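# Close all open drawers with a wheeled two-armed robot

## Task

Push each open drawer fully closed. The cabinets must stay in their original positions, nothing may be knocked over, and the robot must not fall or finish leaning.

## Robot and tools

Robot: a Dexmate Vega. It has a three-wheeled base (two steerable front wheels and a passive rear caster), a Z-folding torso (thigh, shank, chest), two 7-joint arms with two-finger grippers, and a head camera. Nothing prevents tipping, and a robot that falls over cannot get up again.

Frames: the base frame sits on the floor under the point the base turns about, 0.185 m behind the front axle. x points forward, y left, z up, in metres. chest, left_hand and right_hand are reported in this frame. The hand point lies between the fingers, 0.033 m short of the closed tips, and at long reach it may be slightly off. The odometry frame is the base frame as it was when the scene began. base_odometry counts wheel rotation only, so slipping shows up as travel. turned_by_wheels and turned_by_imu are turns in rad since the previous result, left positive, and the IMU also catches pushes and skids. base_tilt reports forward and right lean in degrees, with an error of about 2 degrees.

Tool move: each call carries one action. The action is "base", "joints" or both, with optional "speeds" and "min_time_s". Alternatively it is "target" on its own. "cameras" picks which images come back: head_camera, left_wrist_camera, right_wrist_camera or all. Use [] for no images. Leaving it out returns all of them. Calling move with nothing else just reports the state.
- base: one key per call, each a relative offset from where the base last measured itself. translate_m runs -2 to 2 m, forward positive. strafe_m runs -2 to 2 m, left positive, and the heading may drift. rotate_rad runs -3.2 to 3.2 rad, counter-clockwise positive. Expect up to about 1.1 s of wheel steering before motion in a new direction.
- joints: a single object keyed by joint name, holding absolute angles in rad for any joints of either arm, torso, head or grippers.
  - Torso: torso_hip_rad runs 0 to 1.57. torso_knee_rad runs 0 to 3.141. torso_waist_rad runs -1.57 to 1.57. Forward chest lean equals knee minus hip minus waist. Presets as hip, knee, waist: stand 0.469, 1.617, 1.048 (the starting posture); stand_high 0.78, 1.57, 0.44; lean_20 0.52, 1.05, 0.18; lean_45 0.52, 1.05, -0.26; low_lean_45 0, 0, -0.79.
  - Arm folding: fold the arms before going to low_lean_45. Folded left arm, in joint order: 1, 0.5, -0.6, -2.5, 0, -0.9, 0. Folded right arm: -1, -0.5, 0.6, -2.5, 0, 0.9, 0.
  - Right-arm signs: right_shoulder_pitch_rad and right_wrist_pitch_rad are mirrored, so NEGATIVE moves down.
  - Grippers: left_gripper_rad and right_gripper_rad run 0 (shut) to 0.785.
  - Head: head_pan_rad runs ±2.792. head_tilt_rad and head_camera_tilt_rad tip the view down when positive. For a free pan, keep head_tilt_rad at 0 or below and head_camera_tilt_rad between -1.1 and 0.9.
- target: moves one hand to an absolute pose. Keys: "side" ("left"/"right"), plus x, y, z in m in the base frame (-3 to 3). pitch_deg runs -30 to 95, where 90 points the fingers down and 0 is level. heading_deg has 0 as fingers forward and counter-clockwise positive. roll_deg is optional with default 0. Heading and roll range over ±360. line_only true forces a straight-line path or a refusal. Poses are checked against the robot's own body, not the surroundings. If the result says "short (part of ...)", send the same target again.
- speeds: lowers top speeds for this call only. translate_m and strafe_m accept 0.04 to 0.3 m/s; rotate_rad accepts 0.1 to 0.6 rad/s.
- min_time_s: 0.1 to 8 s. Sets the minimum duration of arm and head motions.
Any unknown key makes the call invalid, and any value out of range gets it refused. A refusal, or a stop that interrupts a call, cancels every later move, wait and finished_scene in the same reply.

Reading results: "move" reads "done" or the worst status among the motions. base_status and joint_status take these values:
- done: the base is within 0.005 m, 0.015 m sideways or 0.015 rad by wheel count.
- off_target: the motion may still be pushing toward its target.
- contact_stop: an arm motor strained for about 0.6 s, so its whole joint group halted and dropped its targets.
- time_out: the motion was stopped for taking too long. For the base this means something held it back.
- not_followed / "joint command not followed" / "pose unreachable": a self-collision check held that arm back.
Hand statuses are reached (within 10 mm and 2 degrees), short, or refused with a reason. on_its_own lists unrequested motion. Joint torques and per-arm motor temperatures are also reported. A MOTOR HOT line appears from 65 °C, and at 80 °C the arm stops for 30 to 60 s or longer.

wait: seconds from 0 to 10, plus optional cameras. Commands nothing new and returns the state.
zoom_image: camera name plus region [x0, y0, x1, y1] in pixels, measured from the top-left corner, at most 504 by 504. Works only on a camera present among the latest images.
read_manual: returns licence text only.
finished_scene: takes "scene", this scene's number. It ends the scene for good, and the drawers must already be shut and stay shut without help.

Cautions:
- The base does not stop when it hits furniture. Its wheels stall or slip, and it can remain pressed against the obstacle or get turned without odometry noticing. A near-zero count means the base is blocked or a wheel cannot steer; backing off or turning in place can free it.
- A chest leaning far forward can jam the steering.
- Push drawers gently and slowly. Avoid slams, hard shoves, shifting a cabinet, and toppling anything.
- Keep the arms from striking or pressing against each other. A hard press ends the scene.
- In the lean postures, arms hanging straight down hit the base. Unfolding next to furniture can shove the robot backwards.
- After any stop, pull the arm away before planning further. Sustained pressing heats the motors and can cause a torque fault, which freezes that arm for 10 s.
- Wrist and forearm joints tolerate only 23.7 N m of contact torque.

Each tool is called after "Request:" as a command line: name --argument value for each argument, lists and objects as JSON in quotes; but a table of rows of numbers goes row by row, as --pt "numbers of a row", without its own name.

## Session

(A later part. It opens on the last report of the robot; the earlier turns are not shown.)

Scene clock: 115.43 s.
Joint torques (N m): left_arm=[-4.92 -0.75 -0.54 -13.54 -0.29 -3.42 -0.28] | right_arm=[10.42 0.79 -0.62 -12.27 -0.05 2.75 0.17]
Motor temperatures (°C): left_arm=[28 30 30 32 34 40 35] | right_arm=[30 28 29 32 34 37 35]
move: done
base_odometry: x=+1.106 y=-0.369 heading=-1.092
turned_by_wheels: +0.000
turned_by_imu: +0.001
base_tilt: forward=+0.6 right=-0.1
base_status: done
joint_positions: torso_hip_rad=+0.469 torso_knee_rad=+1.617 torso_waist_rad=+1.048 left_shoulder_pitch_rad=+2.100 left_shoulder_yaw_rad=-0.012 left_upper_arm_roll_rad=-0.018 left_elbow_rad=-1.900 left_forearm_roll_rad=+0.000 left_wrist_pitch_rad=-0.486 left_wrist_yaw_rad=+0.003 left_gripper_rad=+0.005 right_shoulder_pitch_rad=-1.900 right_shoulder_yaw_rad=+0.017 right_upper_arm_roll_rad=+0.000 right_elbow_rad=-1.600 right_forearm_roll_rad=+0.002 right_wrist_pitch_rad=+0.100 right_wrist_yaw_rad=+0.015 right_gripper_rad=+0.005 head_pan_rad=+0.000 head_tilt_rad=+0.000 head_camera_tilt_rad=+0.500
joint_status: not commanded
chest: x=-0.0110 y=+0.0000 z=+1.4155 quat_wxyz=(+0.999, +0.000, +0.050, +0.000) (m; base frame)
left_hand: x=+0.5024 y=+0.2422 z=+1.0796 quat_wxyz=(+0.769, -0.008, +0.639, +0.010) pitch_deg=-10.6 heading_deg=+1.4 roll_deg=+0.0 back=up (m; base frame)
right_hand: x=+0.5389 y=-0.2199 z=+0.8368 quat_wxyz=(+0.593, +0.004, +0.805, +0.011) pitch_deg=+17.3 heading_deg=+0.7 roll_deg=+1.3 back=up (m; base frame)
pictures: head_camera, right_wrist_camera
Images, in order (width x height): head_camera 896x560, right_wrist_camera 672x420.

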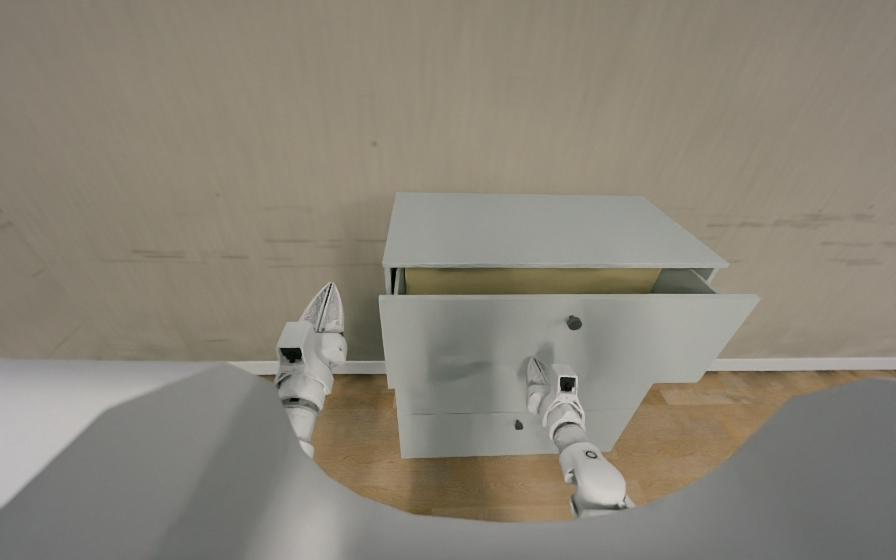

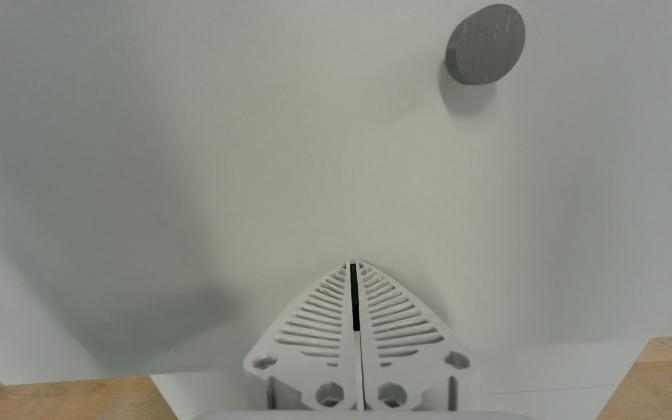

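Request:
move --base '{"translate_m":0.1}' --speeds '{"translate_m":0.08}' --cameras '["head_camera","right_wrist_camera"]'

Scene clock: 122.30 s.
Joint torques (N m): left_arm=[-2.75 1.79 -0.65 -14.38 0.08 -3.21 0.02] | right_arm=[10.91 1.3 -0.58 -11.66 -0.08 2.63 -0.03]
Motor temperatures (°C): left_arm=[28 30 30 32 34 40 35] | right_arm=[30 28 29 33 34 37 35]
move: done
base_odometry: x=+1.153 y=-0.457 heading=-1.092
turned_by_wheels: +0.000
turned_by_imu: +0.000
base_tilt: forward=+0.6 right=-0.1
base_status: done
joint_positions: torso_hip_rad=+0.469 torso_knee_rad=+1.617 torso_waist_rad=+1.048 left_shoulder_pitch_rad=+2.100 left_shoulder_yaw_rad=-0.012 left_upper_arm_roll_rad=-0.018 left_elbow_rad=-1.900 left_forearm_roll_rad=+0.000 left_wrist_pitch_rad=-0.486 left_wrist_yaw_rad=+0.003 left_gripper_rad=+0.005 right_shoulder_pitch_rad=-1.900 right_shoulder_yaw_rad=+0.017 right_upper_arm_roll_rad=+0.000 right_elbow_rad=-1.600 right_forearm_roll_rad=+0.002 right_wrist_pitch_rad=+0.100 right_wrist_yaw_rad=+0.015 right_gripper_rad=+0.005 head_pan_rad=+0.000 head_tilt_rad=+0.000 head_camera_tilt_rad=+0.500
joint_status: not commanded
chest: x=-0.0111 y=+0.0000 z=+1.4155 quat_wxyz=(+0.999, +0.000, +0.050, +0.000) (m; base frame)
left_hand: x=+0.5023 y=+0.2422 z=+1.0797 quat_wxyz=(+0.769, -0.008, +0.639, +0.010) pitch_deg=-10.6 heading_deg=+1.4 roll_deg=+0.0 back=up (m; base frame)
right_hand: x=+0.5388 y=-0.2199 z=+0.8368 quat_wxyz=(+0.593, +0.004, +0.805, +0.011) pitch_deg=+17.2 heading_deg=+0.7 roll_deg=+1.3 back=up (m; base frame)
pictures: head_camera, right_wrist_camera
Images, in order (width x height): head_camera 896x560, right_wrist_camera 672x420.

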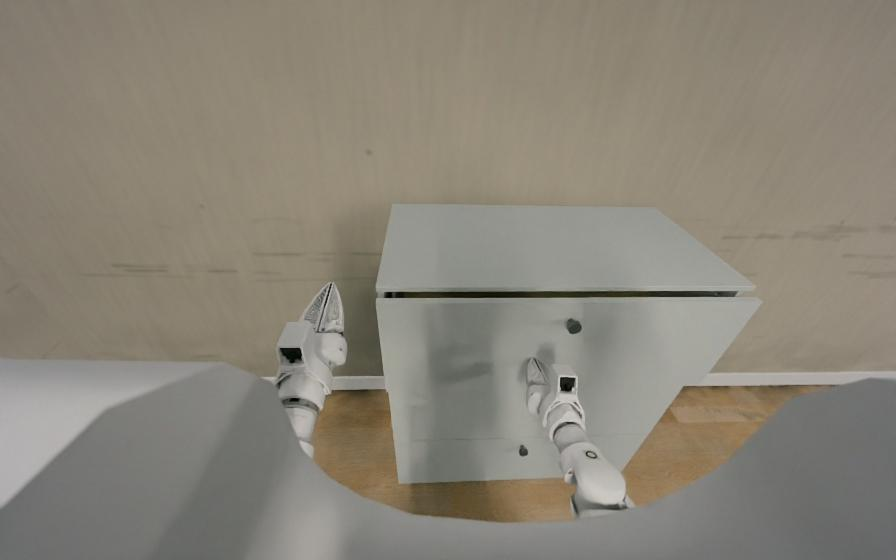

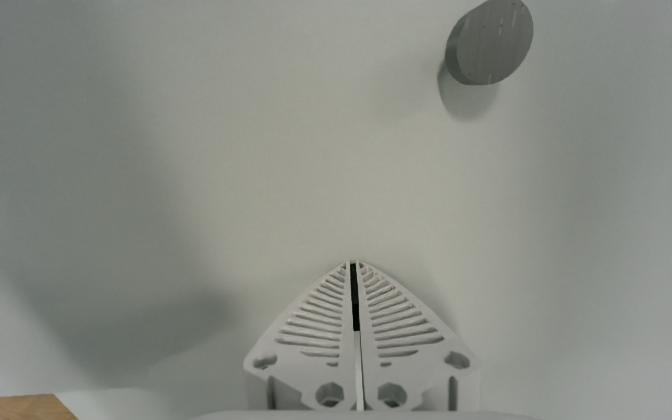

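Request:
move --base '{"translate_m":0.025}' --speeds '{"translate_m":0.04}' --cameras '["head_camera"]'

Request:
zoom_image --camera "head_camera" --region '[360, 190, 780, 350]'

Scene clock: 127.53 s.
Joint torques (N m): left_arm=[-5.48 0.61 0.86 -12.9 0.15 -2.92 -0.14] | right_arm=[11.47 1.1 -0.72 -11.2 0 3.07 0]
Motor temperatures (°C): left_arm=[28 30 30 32 34 40 35] | right_arm=[30 28 29 33 34 37 35]
move: done
base_odometry: x=+1.164 y=-0.479 heading=-1.093
turned_by_wheels: +0.000
turned_by_imu: +0.000
base_tilt: forward=+0.6 right=-0.1
base_status: done
joint_positions: torso_hip_rad=+0.469 torso_knee_rad=+1.617 torso_waist_rad=+1.048 left_shoulder_pitch_rad=+2.100 left_shoulder_yaw_rad=-0.012 left_upper_arm_roll_rad=-0.018 left_elbow_rad=-1.900 left_forearm_roll_rad=+0.000 left_wrist_pitch_rad=-0.486 left_wrist_yaw_rad=+0.003 left_gripper_rad=+0.005 right_shoulder_pitch_rad=-1.900 right_shoulder_yaw_rad=+0.017 right_upper_arm_roll_rad=+0.000 right_elbow_rad=-1.600 right_forearm_roll_rad=+0.002 right_wrist_pitch_rad=+0.100 right_wrist_yaw_rad=+0.015 right_gripper_rad=+0.005 head_pan_rad=+0.000 head_tilt_rad=+0.000 head_camera_tilt_rad=+0.500
joint_status: not commanded
chest: x=-0.0110 y=+0.0000 z=+1.4155 quat_wxyz=(+0.999, +0.000, +0.050, +0.000) (m; base frame)
left_hand: x=+0.5024 y=+0.2422 z=+1.0797 quat_wxyz=(+0.769, -0.008, +0.639, +0.010) pitch_deg=-10.6 heading_deg=+1.4 roll_deg=+0.0 back=up (m; base frame)
right_hand: x=+0.5388 y=-0.2199 z=+0.8368 quat_wxyz=(+0.593, +0.004, +0.805, +0.011) pitch_deg=+17.3 heading_deg=+0.7 roll_deg=+1.3 back=up (m; base frame)
pictures: head_camera
Images, in order (width x height): head_camera 896x560.

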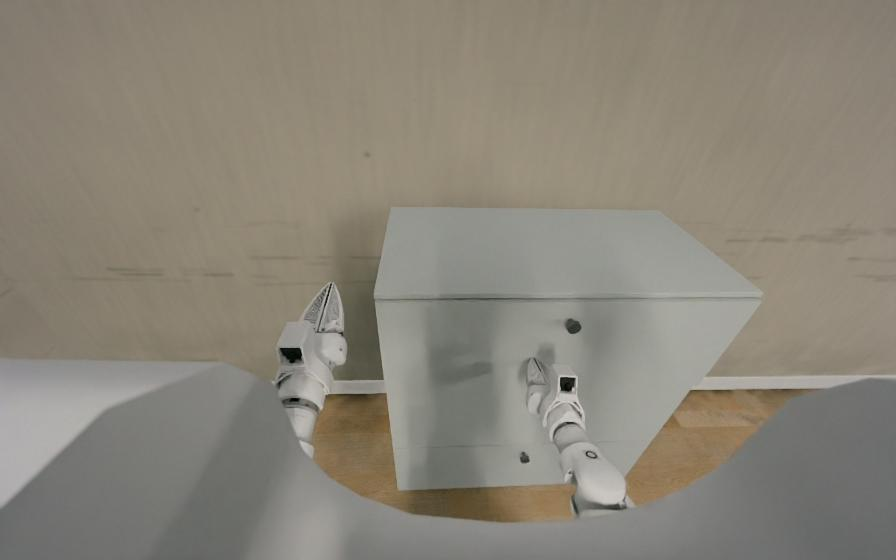

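Scaled by 1.200 from the camera's 896x560 image, which has a finer 960x600 frame.

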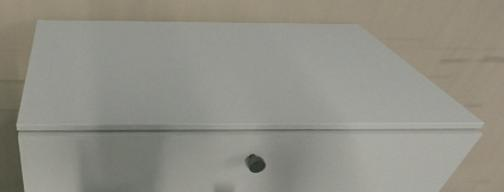

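Request:
move --base '{"translate_m":0.012}' --speeds '{"translate_m":0.04}' --cameras '["head_camera","left_wrist_camera"]'

Request:
zoom_image --camera "head_camera" --region '[360, 270, 560, 350]'

Request:
zoom_image --camera "left_wrist_camera" --region '[330, 230, 670, 400]'

Scene clock: 133.20 s.
Joint torques (N m): left_arm=[-2.07 0.64 -0.02 -12.74 -0.55 -3.7 -0.16] | right_arm=[10.57 0.34 -1 -11.94 -0.08 2.88 -0.07]
Motor temperatures (°C): left_arm=[28 30 30 32 34 40 35] | right_arm=[30 28 29 33 34 37 35]
move: done
base_odometry: x=+1.170 y=-0.490 heading=-1.093
turned_by_wheels: +0.000
turned_by_imu: +0.000
base_tilt: forward=+0.7 right=-0.1
base_status: done
joint_positions: torso_hip_rad=+0.469 torso_knee_rad=+1.617 torso_waist_rad=+1.048 left_shoulder_pitch_rad=+2.100 left_shoulder_yaw_rad=-0.012 left_upper_arm_roll_rad=-0.018 left_elbow_rad=-1.900 left_forearm_roll_rad=+0.000 left_wrist_pitch_rad=-0.486 left_wrist_yaw_rad=+0.003 left_gripper_rad=+0.005 right_shoulder_pitch_rad=-1.900 right_shoulder_yaw_rad=+0.017 right_upper_arm_roll_rad=+0.000 right_elbow_rad=-1.600 right_forearm_roll_rad=+0.002 right_wrist_pitch_rad=+0.100 right_wrist_yaw_rad=+0.015 right_gripper_rad=+0.005 head_pan_rad=+0.000 head_tilt_rad=+0.000 head_camera_tilt_rad=+0.500
joint_status: not commanded
chest: x=-0.0110 y=+0.0000 z=+1.4155 quat_wxyz=(+0.999, +0.000, +0.050, +0.000) (m; base frame)
left_hand: x=+0.5024 y=+0.2422 z=+1.0796 quat_wxyz=(+0.769, -0.008, +0.639, +0.010) pitch_deg=-10.6 heading_deg=+1.4 roll_deg=+0.0 back=up (m; base frame)
right_hand: x=+0.5389 y=-0.2199 z=+0.8368 quat_wxyz=(+0.593, +0.004, +0.805, +0.011) pitch_deg=+17.3 heading_deg=+0.7 roll_deg=+1.3 back=up (m; base frame)
pictures: head_camera, left_wrist_camera
Images, in order (width x height): head_camera 896x560, left_wrist_camera 672x420.

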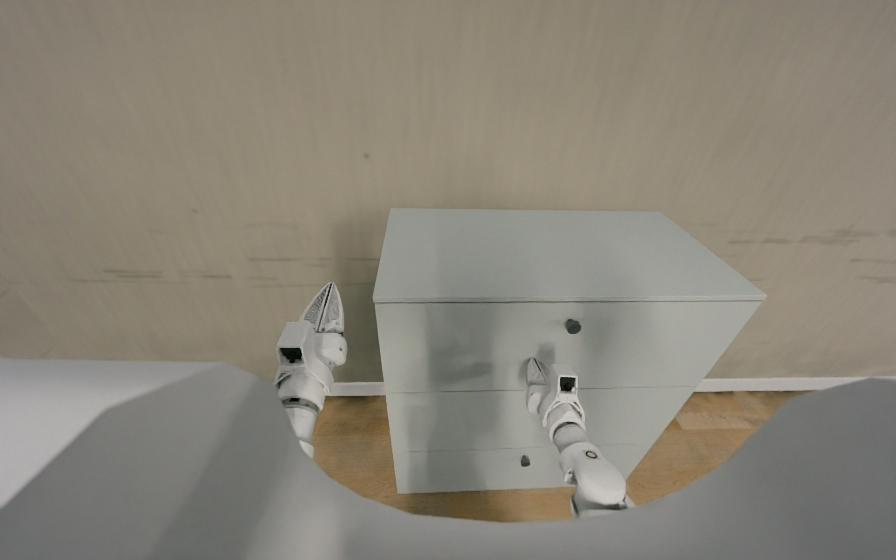

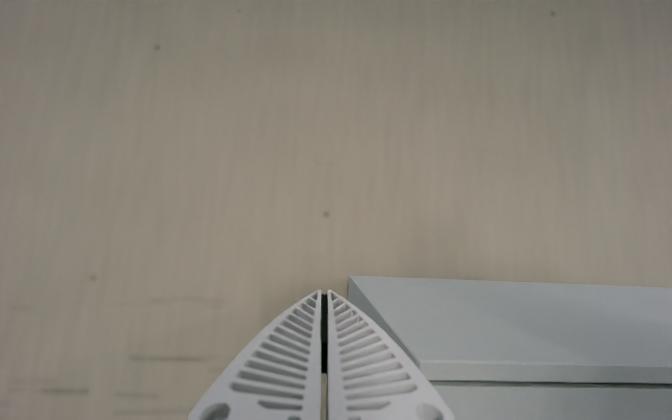

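Scaled by 2.520 from the camera's 896x560 image, which has a finer 960x600 frame.

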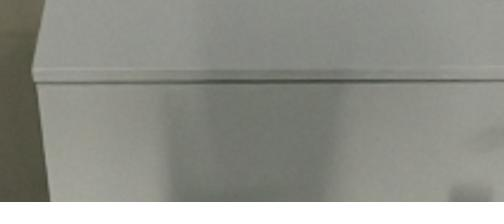

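Scaled by 1.482 from the camera's 672x420 image, which has a finer 960x600 frame.

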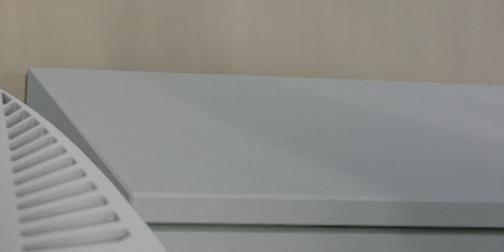

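Request:
move --base '{"translate_m":0.01}' --speeds '{"translate_m":0.04}' --cameras '["head_camera"]'

Request:
zoom_image --camera "head_camera" --region '[360, 270, 560, 400]'

Scene clock: 137.20 s.
Joint torques (N m): left_arm=[-2.84 -0.65 2.13 -12.93 -0.35 -1.98 -0.26] | right_arm=[19.21 0.8 -1.12 -15.69 -0.08 4.26 0.02]
Motor temperatures (°C): left_arm=[28 30 30 32 34 40 35] | right_arm=[30 28 29 33 34 37 35]
move: done
base_odometry: x=+1.175 y=-0.499 heading=-1.094
turned_by_wheels: -0.001
turned_by_imu: -0.001
base_tilt: forward=+0.6 right=-0.1
base_status: done
joint_positions: torso_hip_rad=+0.469 torso_knee_rad=+1.617 torso_waist_rad=+1.048 left_shoulder_pitch_rad=+2.100 left_shoulder_yaw_rad=-0.012 left_upper_arm_roll_rad=-0.018 left_elbow_rad=-1.900 left_forearm_roll_rad=+0.000 left_wrist_pitch_rad=-0.486 left_wrist_yaw_rad=+0.003 left_gripper_rad=+0.005 right_shoulder_pitch_rad=-1.901 right_shoulder_yaw_rad=+0.017 right_upper_arm_roll_rad=+0.000 right_elbow_rad=-1.599 right_forearm_roll_rad=+0.002 right_wrist_pitch_rad=+0.099 right_wrist_yaw_rad=+0.015 right_gripper_rad=+0.005 head_pan_rad=+0.000 head_tilt_rad=+0.000 head_camera_tilt_rad=+0.500
joint_status: not commanded
chest: x=-0.0116 y=+0.0000 z=+1.4155 quat_wxyz=(+0.999, +0.000, +0.050, +0.000) (m; base frame)
left_hand: x=+0.5020 y=+0.2422 z=+1.0800 quat_wxyz=(+0.770, -0.008, +0.638, +0.010) pitch_deg=-10.6 heading_deg=+1.4 roll_deg=+0.0 back=up (m; base frame)
right_hand: x=+0.5382 y=-0.2198 z=+0.8363 quat_wxyz=(+0.593, +0.004, +0.805, +0.011) pitch_deg=+17.3 heading_deg=+0.7 roll_deg=+1.3 back=up (m; base frame)
pictures: head_camera
Images, in order (width x height): head_camera 896x560.

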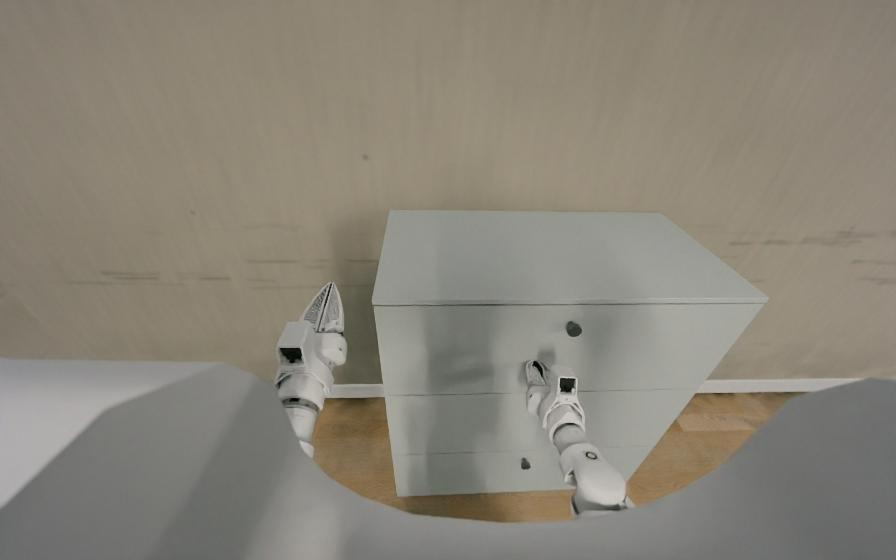

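Scaled by 2.520 from the camera's 896x560 image, which has a finer 960x600 frame.

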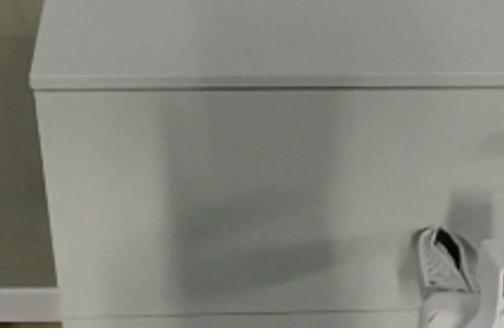

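Request:
move --base '{"translate_m":-0.3}' --cameras '["head_camera"]'

Request:
move --base '{"rotate_rad":-1.43}' --joints '{"head_camera_tilt_rad":0.3}' --cameras '["head_camera"]'

Request:
move --base '{"translate_m":1.7}' --cameras '["head_camera"]'

Scene clock: 153.67 s.
Joint torques (N m): left_arm=[-3.36 0.61 -1.56 -13.35 -0.11 -2.46 0.24] | right_arm=[11.32 -0.04 -0.87 -12 -0.01 2.43 -0.05]
Motor temperatures (°C): left_arm=[28 30 30 32 34 40 35] | right_arm=[30 28 29 33 34 38 35]
move: done
base_odometry: x=+1.036 y=-0.233 heading=-1.095
turned_by_wheels: -0.001
turned_by_imu: +0.000
base_tilt: forward=+0.6 right=-0.1
base_status: done
joint_positions: torso_hip_rad=+0.469 torso_knee_rad=+1.617 torso_waist_rad=+1.048 left_shoulder_pitch_rad=+2.100 left_shoulder_yaw_rad=-0.012 left_upper_arm_roll_rad=-0.018 left_elbow_rad=-1.900 left_forearm_roll_rad=+0.000 left_wrist_pitch_rad=-0.486 left_wrist_yaw_rad=+0.003 left_gripper_rad=+0.005 right_shoulder_pitch_rad=-1.900 right_shoulder_yaw_rad=+0.017 right_upper_arm_roll_rad=+0.000 right_elbow_rad=-1.600 right_forearm_roll_rad=+0.002 right_wrist_pitch_rad=+0.100 right_wrist_yaw_rad=+0.015 right_gripper_rad=+0.005 head_pan_rad=+0.000 head_tilt_rad=+0.000 head_camera_tilt_rad=+0.500
joint_status: not commanded
chest: x=-0.0111 y=+0.0000 z=+1.4155 quat_wxyz=(+0.999, +0.000, +0.050, +0.000) (m; base frame)
left_hand: x=+0.5023 y=+0.2422 z=+1.0797 quat_wxyz=(+0.769, -0.008, +0.639, +0.010) pitch_deg=-10.6 heading_deg=+1.4 roll_deg=+0.0 back=up (m; base frame)
right_hand: x=+0.5388 y=-0.2199 z=+0.8368 quat_wxyz=(+0.593, +0.004, +0.805, +0.011) pitch_deg=+17.2 heading_deg=+0.7 roll_deg=+1.3 back=up (m; base frame)
pictures: head_camera
Images, in order (width x height): head_camera 896x560.

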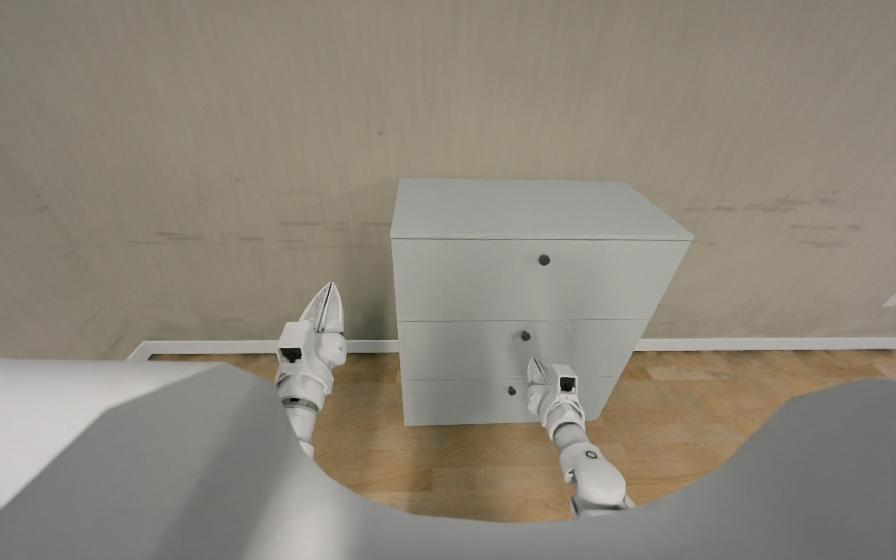

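Scene clock: 157.60 s.
Joint torques (N m): left_arm=[-1.27 1.77 0.23 -14.12 0.07 -2.68 -0.01] | right_arm=[10.92 0.82 -0.44 -12.03 -0.04 2.78 0.14]
Motor temperatures (°C): left_arm=[28 30 30 32 34 40 35] | right_arm=[30 28 29 33 34 38 35]
move: done
base_odometry: x=+1.037 y=-0.234 heading=-2.527
turned_by_wheels: -1.432
turned_by_imu: -1.405
base_tilt: forward=+0.7 right=-0.1
base_status: done
joint_positions: torso_hip_rad=+0.469 torso_knee_rad=+1.617 torso_waist_rad=+1.048 left_shoulder_pitch_rad=+2.100 left_shoulder_yaw_rad=-0.012 left_upper_arm_roll_rad=-0.018 left_elbow_rad=-1.900 left_forearm_roll_rad=+0.000 left_wrist_pitch_rad=-0.486 left_wrist_yaw_rad=+0.003 left_gripper_rad=+0.005 right_shoulder_pitch_rad=-1.900 right_shoulder_yaw_rad=+0.017 right_upper_arm_roll_rad=+0.000 right_elbow_rad=-1.600 right_forearm_roll_rad=+0.002 right_wrist_pitch_rad=+0.100 right_wrist_yaw_rad=+0.015 right_gripper_rad=+0.005 head_pan_rad=+0.000 head_tilt_rad=+0.000 head_camera_tilt_rad=+0.300
joint_status: all done
chest: x=-0.0111 y=+0.0000 z=+1.4155 quat_wxyz=(+0.999, +0.000, +0.050, +0.000) (m; base frame)
left_hand: x=+0.5023 y=+0.2422 z=+1.0797 quat_wxyz=(+0.769, -0.008, +0.639, +0.010) pitch_deg=-10.6 heading_deg=+1.4 roll_deg=+0.0 back=up (m; base frame)
right_hand: x=+0.5388 y=-0.2199 z=+0.8368 quat_wxyz=(+0.593, +0.004, +0.805, +0.011) pitch_deg=+17.2 heading_deg=+0.7 roll_deg=+1.3 back=up (m; base frame)
pictures: head_camera
Images, in order (width x height): head_camera 896x560.

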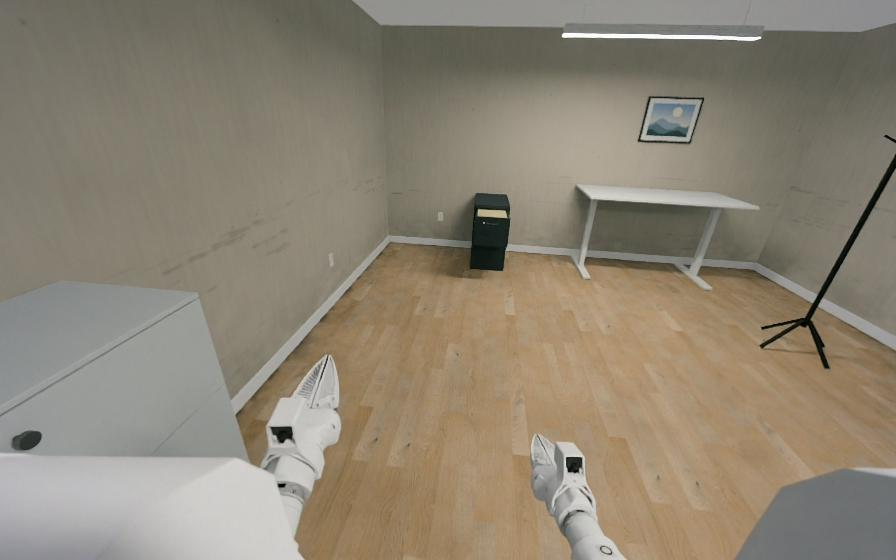

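Scene clock: 165.10 s.
Joint torques (N m): left_arm=[-3.43 -1.68 -1.04 -14.17 0.22 -1.72 0.07] | right_arm=[10.64 0.69 -0.82 -12.41 -0.01 3.12 0.12]
Motor temperatures (°C): left_arm=[28 30 30 32 34 40 35] | right_arm=[30 28 29 33 34 38 35]
move: done
base_odometry: x=-0.349 y=-1.218 heading=-2.527
turned_by_wheels: +0.000
turned_by_imu: +0.001
base_tilt: forward=+0.7 right=-0.1
base_status: done
joint_positions: torso_hip_rad=+0.469 torso_knee_rad=+1.617 torso_waist_rad=+1.048 left_shoulder_pitch_rad=+2.100 left_shoulder_yaw_rad=-0.012 left_upper_arm_roll_rad=-0.018 left_elbow_rad=-1.900 left_forearm_roll_rad=+0.000 left_wrist_pitch_rad=-0.486 left_wrist_yaw_rad=+0.003 left_gripper_rad=+0.005 right_shoulder_pitch_rad=-1.900 right_shoulder_yaw_rad=+0.017 right_upper_arm_roll_rad=+0.000 right_elbow_rad=-1.600 right_forearm_roll_rad=+0.002 right_wrist_pitch_rad=+0.100 right_wrist_yaw_rad=+0.015 right_gripper_rad=+0.005 head_pan_rad=+0.000 head_tilt_rad=+0.000 head_camera_tilt_rad=+0.300
joint_status: not commanded
chest: x=-0.0110 y=+0.0000 z=+1.4155 quat_wxyz=(+0.999, +0.000, +0.050, +0.000) (m; base frame)
left_hand: x=+0.5024 y=+0.2422 z=+1.0796 quat_wxyz=(+0.769, -0.008, +0.639, +0.010) pitch_deg=-10.6 heading_deg=+1.4 roll_deg=+0.0 back=up (m; base frame)
right_hand: x=+0.5389 y=-0.2199 z=+0.8368 quat_wxyz=(+0.593, +0.004, +0.805, +0.011) pitch_deg=+17.3 heading_deg=+0.7 roll_deg=+1.3 back=up (m; base frame)
pictures: head_camera
Images, in order (width x height): head_camera 896x560.

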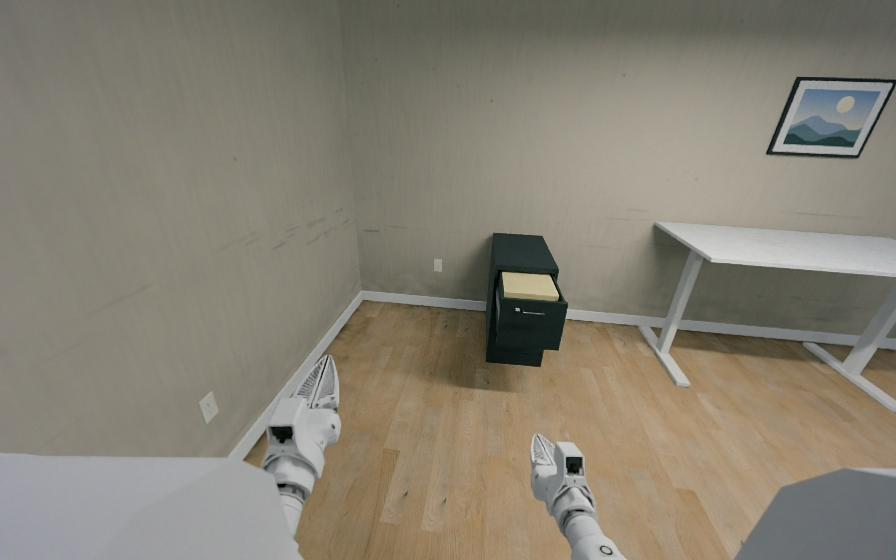

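Request:
move --base '{"rotate_rad":-0.09}' --joints '{"right_shoulder_pitch_rad":-1.23,"right_elbow_rad":-1.14,"right_wrist_pitch_rad":0.0,"right_shoulder_yaw_rad":-0.02,"torso_hip_rad":0,"torso_knee_rad":0.5,"torso_waist_rad":0.1,"left_shoulder_pitch_rad":1.6,"left_elbow_rad":-2.1}' --cameras '[]'

Request:
move --base '{"translate_m":0.8}'

Scene clock: 188.40 s.
Joint torques (N m): left_arm=[-6.85 -1.56 -1.56 -15.68 -0.2 -3.46 -0.13] | right_arm=[16.82 -2.3 -0.22 -6.77 0 1.75 -0.04]
Motor temperatures (°C): left_arm=[28 30 30 32 34 40 35] | right_arm=[30 28 29 33 34 37 35]
move: done
base_odometry: x=-0.349 y=-1.218 heading=-2.617
turned_by_wheels: -0.090
turned_by_imu: -0.088
base_tilt: forward=+0.7 right=-0.1
base_status: done
joint_positions: torso_hip_rad=+0.000 torso_knee_rad=+0.500 torso_waist_rad=+0.100 left_shoulder_pitch_rad=+1.600 left_shoulder_yaw_rad=-0.012 left_upper_arm_roll_rad=-0.018 left_elbow_rad=-2.100 left_forearm_roll_rad=+0.000 left_wrist_pitch_rad=-0.486 left_wrist_yaw_rad=+0.003 left_gripper_rad=+0.005 right_shoulder_pitch_rad=-1.231 right_shoulder_yaw_rad=-0.020 right_upper_arm_roll_rad=+0.000 right_elbow_rad=-1.140 right_forearm_roll_rad=+0.002 right_wrist_pitch_rad=+0.000 right_wrist_yaw_rad=+0.015 right_gripper_rad=+0.005 head_pan_rad=+0.000 head_tilt_rad=+0.000 head_camera_tilt_rad=+0.300
joint_status: all done
chest: x=-0.0305 y=+0.0000 z=+1.0991 quat_wxyz=(+0.980, +0.000, +0.199, +0.000) (m; base frame)
left_hand: x=+0.5092 y=+0.2419 z=+0.9983 quat_wxyz=(+0.881, -0.008, +0.473, +0.009) pitch_deg=-33.5 heading_deg=+1.6 roll_deg=-0.4 back=up (m; base frame)
right_hand: x=+0.5944 y=-0.2362 z=+0.4222 quat_wxyz=(+0.514, -0.009, +0.858, -0.001) pitch_deg=+28.1 heading_deg=+0.4 roll_deg=-0.7 back=up (m; base frame)
pictures: none
No camera images: "cameras" was empty.

Scene clock: 192.87 s.
Joint torques (N m): left_arm=[-5.04 -2.51 0.44 -13.68 -0.49 -2.3 -0.09] | right_arm=[15.19 -1.27 -0.36 -6.47 -0.03 2.02 0.12]
Motor temperatures (°C): left_arm=[28 30 30 32 34 40 35] | right_arm=[30 28 29 33 34 37 35]
move: done
base_odometry: x=-1.040 y=-1.620 heading=-2.618
turned_by_wheels: -0.001
turned_by_imu: +0.001
base_tilt: forward=+0.6 right=-0.1
base_status: done
joint_positions: torso_hip_rad=+0.000 torso_knee_rad=+0.500 torso_waist_rad=+0.100 left_shoulder_pitch_rad=+1.600 left_shoulder_yaw_rad=-0.012 left_upper_arm_roll_rad=-0.018 left_elbow_rad=-2.100 left_forearm_roll_rad=+0.000 left_wrist_pitch_rad=-0.486 left_wrist_yaw_rad=+0.003 left_gripper_rad=+0.005 right_shoulder_pitch_rad=-1.230 right_shoulder_yaw_rad=-0.020 right_upper_arm_roll_rad=+0.000 right_elbow_rad=-1.140 right_forearm_roll_rad=+0.002 right_wrist_pitch_rad=+0.000 right_wrist_yaw_rad=+0.015 right_gripper_rad=+0.005 head_pan_rad=+0.000 head_tilt_rad=+0.000 head_camera_tilt_rad=+0.300
joint_status: not commanded
chest: x=-0.0305 y=+0.0000 z=+1.0990 quat_wxyz=(+0.980, +0.000, +0.199, +0.000) (m; base frame)
left_hand: x=+0.5092 y=+0.2419 z=+0.9984 quat_wxyz=(+0.881, -0.008, +0.473, +0.009) pitch_deg=-33.5 heading_deg=+1.6 roll_deg=-0.4 back=up (m; base frame)
right_hand: x=+0.5946 y=-0.2362 z=+0.4223 quat_wxyz=(+0.514, -0.009, +0.858, -0.001) pitch_deg=+28.1 heading_deg=+0.4 roll_deg=-0.7 back=up (m; base frame)
pictures: head_camera, left_wrist_camera, right_wrist_camera
Images, in order (width x height): head_camera 896x560, left_wrist_camera 672x420, right_wrist_camera 672x420.

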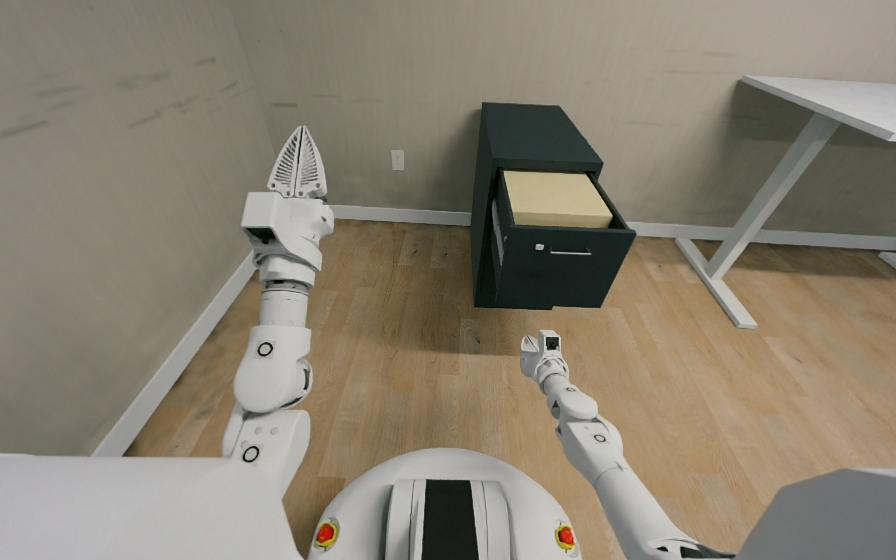

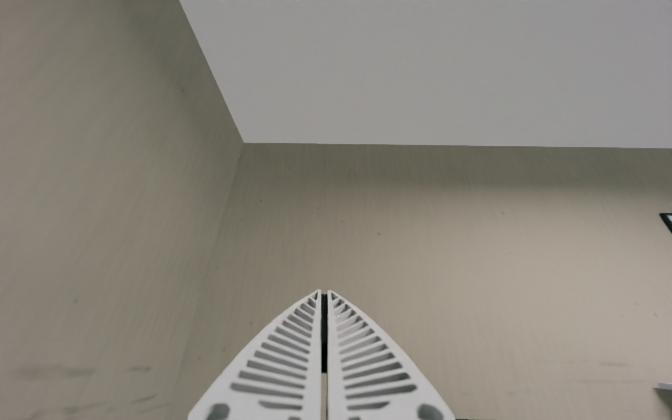

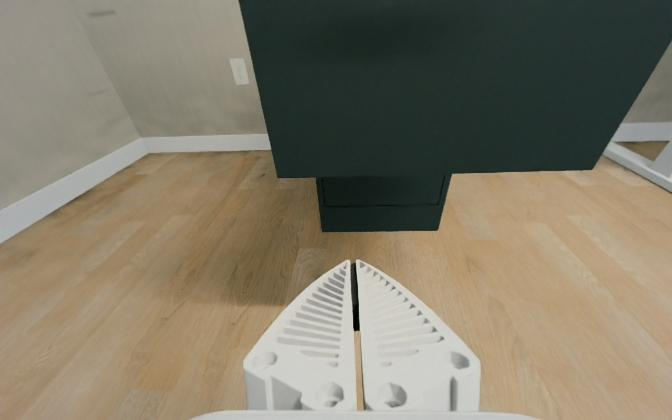

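Request:
move --base '{"strafe_m":-0.12}' --joints '{"left_shoulder_pitch_rad":1.8,"left_elbow_rad":-1.9,"left_wrist_pitch_rad":0.2}' --cameras '[]'

Request:
move --base '{"translate_m":0.25}' --speeds '{"translate_m":0.15}' --cameras '["head_camera","right_wrist_camera"]'

Scene clock: 209.50 s.
Joint torques (N m): left_arm=[3.85 0.47 0.17 -12.59 0 -2.25 0.05] | right_arm=[15.44 -1.55 -0.27 -7.24 -0.1 1.73 0.09]
Motor temperatures (°C): left_arm=[28 30 30 32 34 40 35] | right_arm=[31 28 29 32 34 37 35]
move: done
base_odometry: x=-1.101 y=-1.517 heading=-2.618
turned_by_wheels: +0.000
turned_by_imu: -0.001
base_tilt: forward=+0.7 right=-0.1
base_status: done
joint_positions: torso_hip_rad=+0.000 torso_knee_rad=+0.500 torso_waist_rad=+0.100 left_shoulder_pitch_rad=+1.798 left_shoulder_yaw_rad=-0.012 left_upper_arm_roll_rad=-0.018 left_elbow_rad=-1.902 left_forearm_roll_rad=+0.000 left_wrist_pitch_rad=+0.194 left_wrist_yaw_rad=+0.003 left_gripper_rad=+0.005 right_shoulder_pitch_rad=-1.230 right_shoulder_yaw_rad=-0.020 right_upper_arm_roll_rad=+0.000 right_elbow_rad=-1.140 right_forearm_roll_rad=+0.002 right_wrist_pitch_rad=+0.000 right_wrist_yaw_rad=+0.015 right_gripper_rad=+0.005 head_pan_rad=+0.000 head_tilt_rad=+0.000 head_camera_tilt_rad=+0.300
joint_status: all done
chest: x=-0.0305 y=+0.0000 z=+1.0990 quat_wxyz=(+0.980, +0.000, +0.199, +0.000) (m; base frame)
left_hand: x=+0.4427 y=+0.2415 z=+0.4948 quat_wxyz=(+0.514, -0.010, +0.858, +0.007) pitch_deg=+28.1 heading_deg=+1.5 roll_deg=+0.2 back=up (m; base frame)
right_hand: x=+0.5946 y=-0.2362 z=+0.4223 quat_wxyz=(+0.514, -0.009, +0.858, -0.001) pitch_deg=+28.1 heading_deg=+0.4 roll_deg=-0.7 back=up (m; base frame)
pictures: none
No camera images: "cameras" was empty.

Scene clock: 212.77 s.
Joint torques (N m): left_arm=[1.39 -0.22 -1.24 -11.94 0.25 -2.08 -0.13] | right_arm=[16.09 -0.4 -0.53 -10.81 -0.05 2.9 0.27]
Motor temperatures (°C): left_arm=[28 30 30 32 34 40 35] | right_arm=[31 28 29 32 34 37 35]
move: done
base_odometry: x=-1.317 y=-1.642 heading=-2.618
turned_by_wheels: +0.000
turned_by_imu: +0.001
base_tilt: forward=+0.6 right=-0.1
base_status: done
joint_positions: torso_hip_rad=+0.000 torso_knee_rad=+0.500 torso_waist_rad=+0.100 left_shoulder_pitch_rad=+1.800 left_shoulder_yaw_rad=-0.012 left_upper_arm_roll_rad=-0.018 left_elbow_rad=-1.900 left_forearm_roll_rad=+0.000 left_wrist_pitch_rad=+0.200 left_wrist_yaw_rad=+0.003 left_gripper_rad=+0.005 right_shoulder_pitch_rad=-1.230 right_shoulder_yaw_rad=-0.020 right_upper_arm_roll_rad=+0.000 right_elbow_rad=-1.140 right_forearm_roll_rad=+0.002 right_wrist_pitch_rad=+0.000 right_wrist_yaw_rad=+0.015 right_gripper_rad=+0.005 head_pan_rad=+0.000 head_tilt_rad=+0.000 head_camera_tilt_rad=+0.300
joint_status: not commanded
chest: x=-0.0303 y=+0.0000 z=+1.0990 quat_wxyz=(+0.980, +0.000, +0.199, +0.000) (m; base frame)
left_hand: x=+0.4396 y=+0.2415 z=+0.4902 quat_wxyz=(+0.510, -0.010, +0.860, +0.007) pitch_deg=+28.7 heading_deg=+1.5 roll_deg=+0.2 back=up (m; base frame)
right_hand: x=+0.5944 y=-0.2362 z=+0.4217 quat_wxyz=(+0.514, -0.009, +0.858, -0.001) pitch_deg=+28.2 heading_deg=+0.4 roll_deg=-0.7 back=up (m; base frame)
pictures: head_camera, right_wrist_camera
Images, in order (width x height): head_camera 896x560, right_wrist_camera 672x420.

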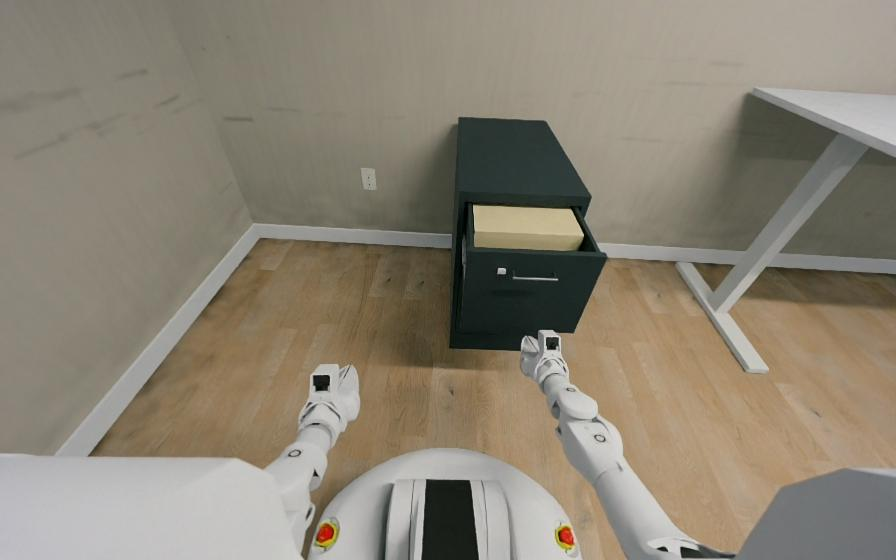

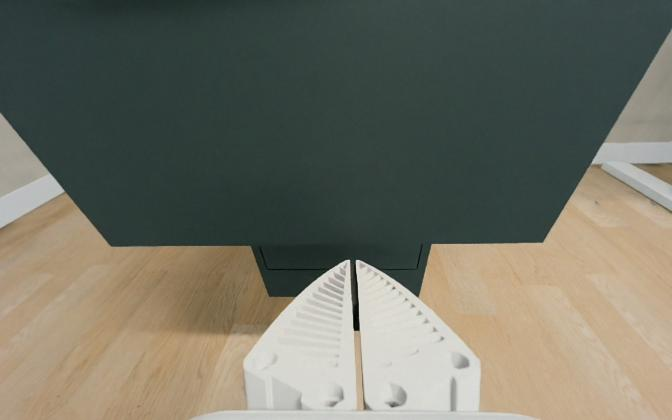

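Request:
move --base '{"translate_m":0.15}' --speeds '{"translate_m":0.08}' --cameras '["head_camera","right_wrist_camera"]'

Request:
move --base '{"translate_m":0.12}' --speeds '{"translate_m":0.08}' --cameras '["head_camera","right_wrist_camera"]'

Scene clock: 220.17 s.
Joint torques (N m): left_arm=[-0.19 1.51 -0.22 -12.34 -0.1 -2.08 -0.2] | right_arm=[17.82 -0.25 -0.34 -14.16 0.05 3.29 0.49]
Motor temperatures (°C): left_arm=[28 30 30 32 34 40 35] | right_arm=[31 28 29 33 34 37 35]
move: done
base_odometry: x=-1.447 y=-1.718 heading=-2.617
turned_by_wheels: +0.000
turned_by_imu: +0.001
base_tilt: forward=+0.7 right=+0.0
base_status: done
joint_positions: torso_hip_rad=+0.000 torso_knee_rad=+0.500 torso_waist_rad=+0.100 left_shoulder_pitch_rad=+1.800 left_shoulder_yaw_rad=-0.012 left_upper_arm_roll_rad=-0.018 left_elbow_rad=-1.900 left_forearm_roll_rad=+0.000 left_wrist_pitch_rad=+0.200 left_wrist_yaw_rad=+0.003 left_gripper_rad=+0.005 right_shoulder_pitch_rad=-1.231 right_shoulder_yaw_rad=-0.020 right_upper_arm_roll_rad=+0.000 right_elbow_rad=-1.139 right_forearm_roll_rad=+0.002 right_wrist_pitch_rad=-0.001 right_wrist_yaw_rad=+0.015 right_gripper_rad=+0.005 head_pan_rad=+0.000 head_tilt_rad=+0.000 head_camera_tilt_rad=+0.300
joint_status: not commanded
chest: x=-0.0303 y=+0.0000 z=+1.0990 quat_wxyz=(+0.980, +0.000, +0.199, +0.000) (m; base frame)
left_hand: x=+0.4396 y=+0.2415 z=+0.4902 quat_wxyz=(+0.510, -0.010, +0.860, +0.007) pitch_deg=+28.7 heading_deg=+1.5 roll_deg=+0.2 back=up (m; base frame)
right_hand: x=+0.5941 y=-0.2362 z=+0.4214 quat_wxyz=(+0.513, -0.009, +0.858, -0.001) pitch_deg=+28.2 heading_deg=+0.4 roll_deg=-0.7 back=up (m; base frame)
pictures: head_camera, right_wrist_camera
Images, in order (width x height): head_camera 896x560, right_wrist_camera 672x420.

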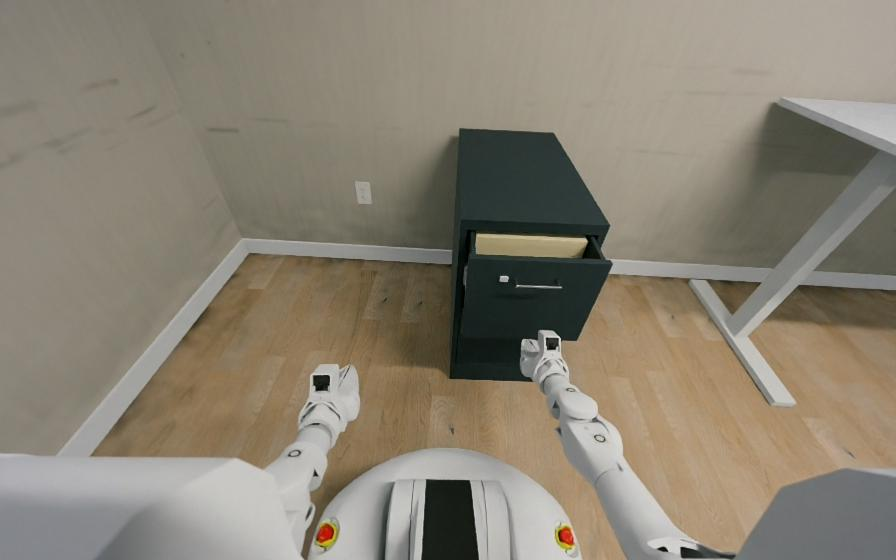

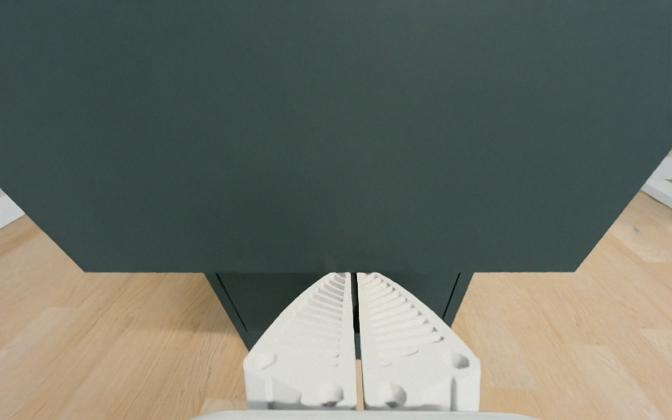

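Scene clock: 222.47 s.
Joint torques (N m): left_arm=[0.78 0.19 1.77 -13.61 0.68 -1.98 0.32] | right_arm=[25.51 -0.11 -0.34 -18.62 -0.01 6.35 0.45]
Motor temperatures (°C): left_arm=[28 30 30 32 34 40 35] | right_arm=[31 28 29 33 34 38 35]
move: done
base_odometry: x=-1.550 y=-1.778 heading=-2.617
turned_by_wheels: +0.000
turned_by_imu: +0.000
base_tilt: forward=+0.6 right=-0.1
base_status: done
joint_positions: torso_hip_rad=+0.000 torso_knee_rad=+0.500 torso_waist_rad=+0.100 left_shoulder_pitch_rad=+1.800 left_shoulder_yaw_rad=-0.012 left_upper_arm_roll_rad=-0.018 left_elbow_rad=-1.900 left_forearm_roll_rad=+0.000 left_wrist_pitch_rad=+0.200 left_wrist_yaw_rad=+0.003 left_gripper_rad=+0.005 right_shoulder_pitch_rad=-1.231 right_shoulder_yaw_rad=-0.020 right_upper_arm_roll_rad=+0.000 right_elbow_rad=-1.139 right_forearm_roll_rad=+0.002 right_wrist_pitch_rad=-0.002 right_wrist_yaw_rad=+0.015 right_gripper_rad=+0.005 head_pan_rad=+0.000 head_tilt_rad=+0.000 head_camera_tilt_rad=+0.300
joint_status: not commanded
chest: x=-0.0305 y=+0.0000 z=+1.0990 quat_wxyz=(+0.980, +0.000, +0.199, +0.000) (m; base frame)
left_hand: x=+0.4395 y=+0.2415 z=+0.4903 quat_wxyz=(+0.510, -0.010, +0.860, +0.007) pitch_deg=+28.7 heading_deg=+1.5 roll_deg=+0.2 back=up (m; base frame)
right_hand: x=+0.5935 y=-0.2363 z=+0.4208 quat_wxyz=(+0.513, -0.009, +0.858, -0.001) pitch_deg=+28.3 heading_deg=+0.4 roll_deg=-0.7 back=up (m; base frame)
pictures: head_camera, right_wrist_camera
Images, in order (width x height): head_camera 896x560, right_wrist_camera 672x420.

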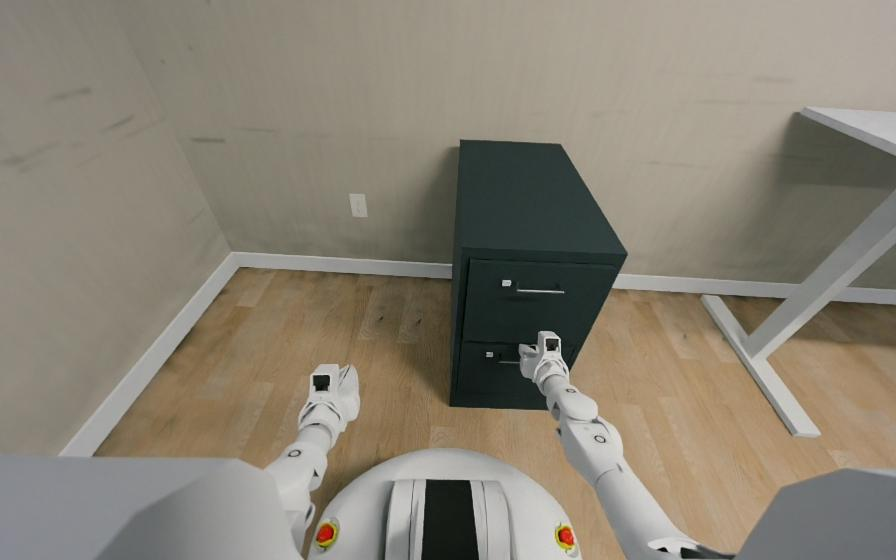

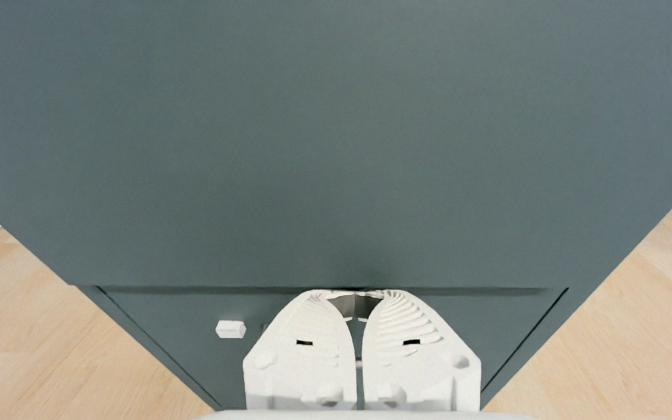

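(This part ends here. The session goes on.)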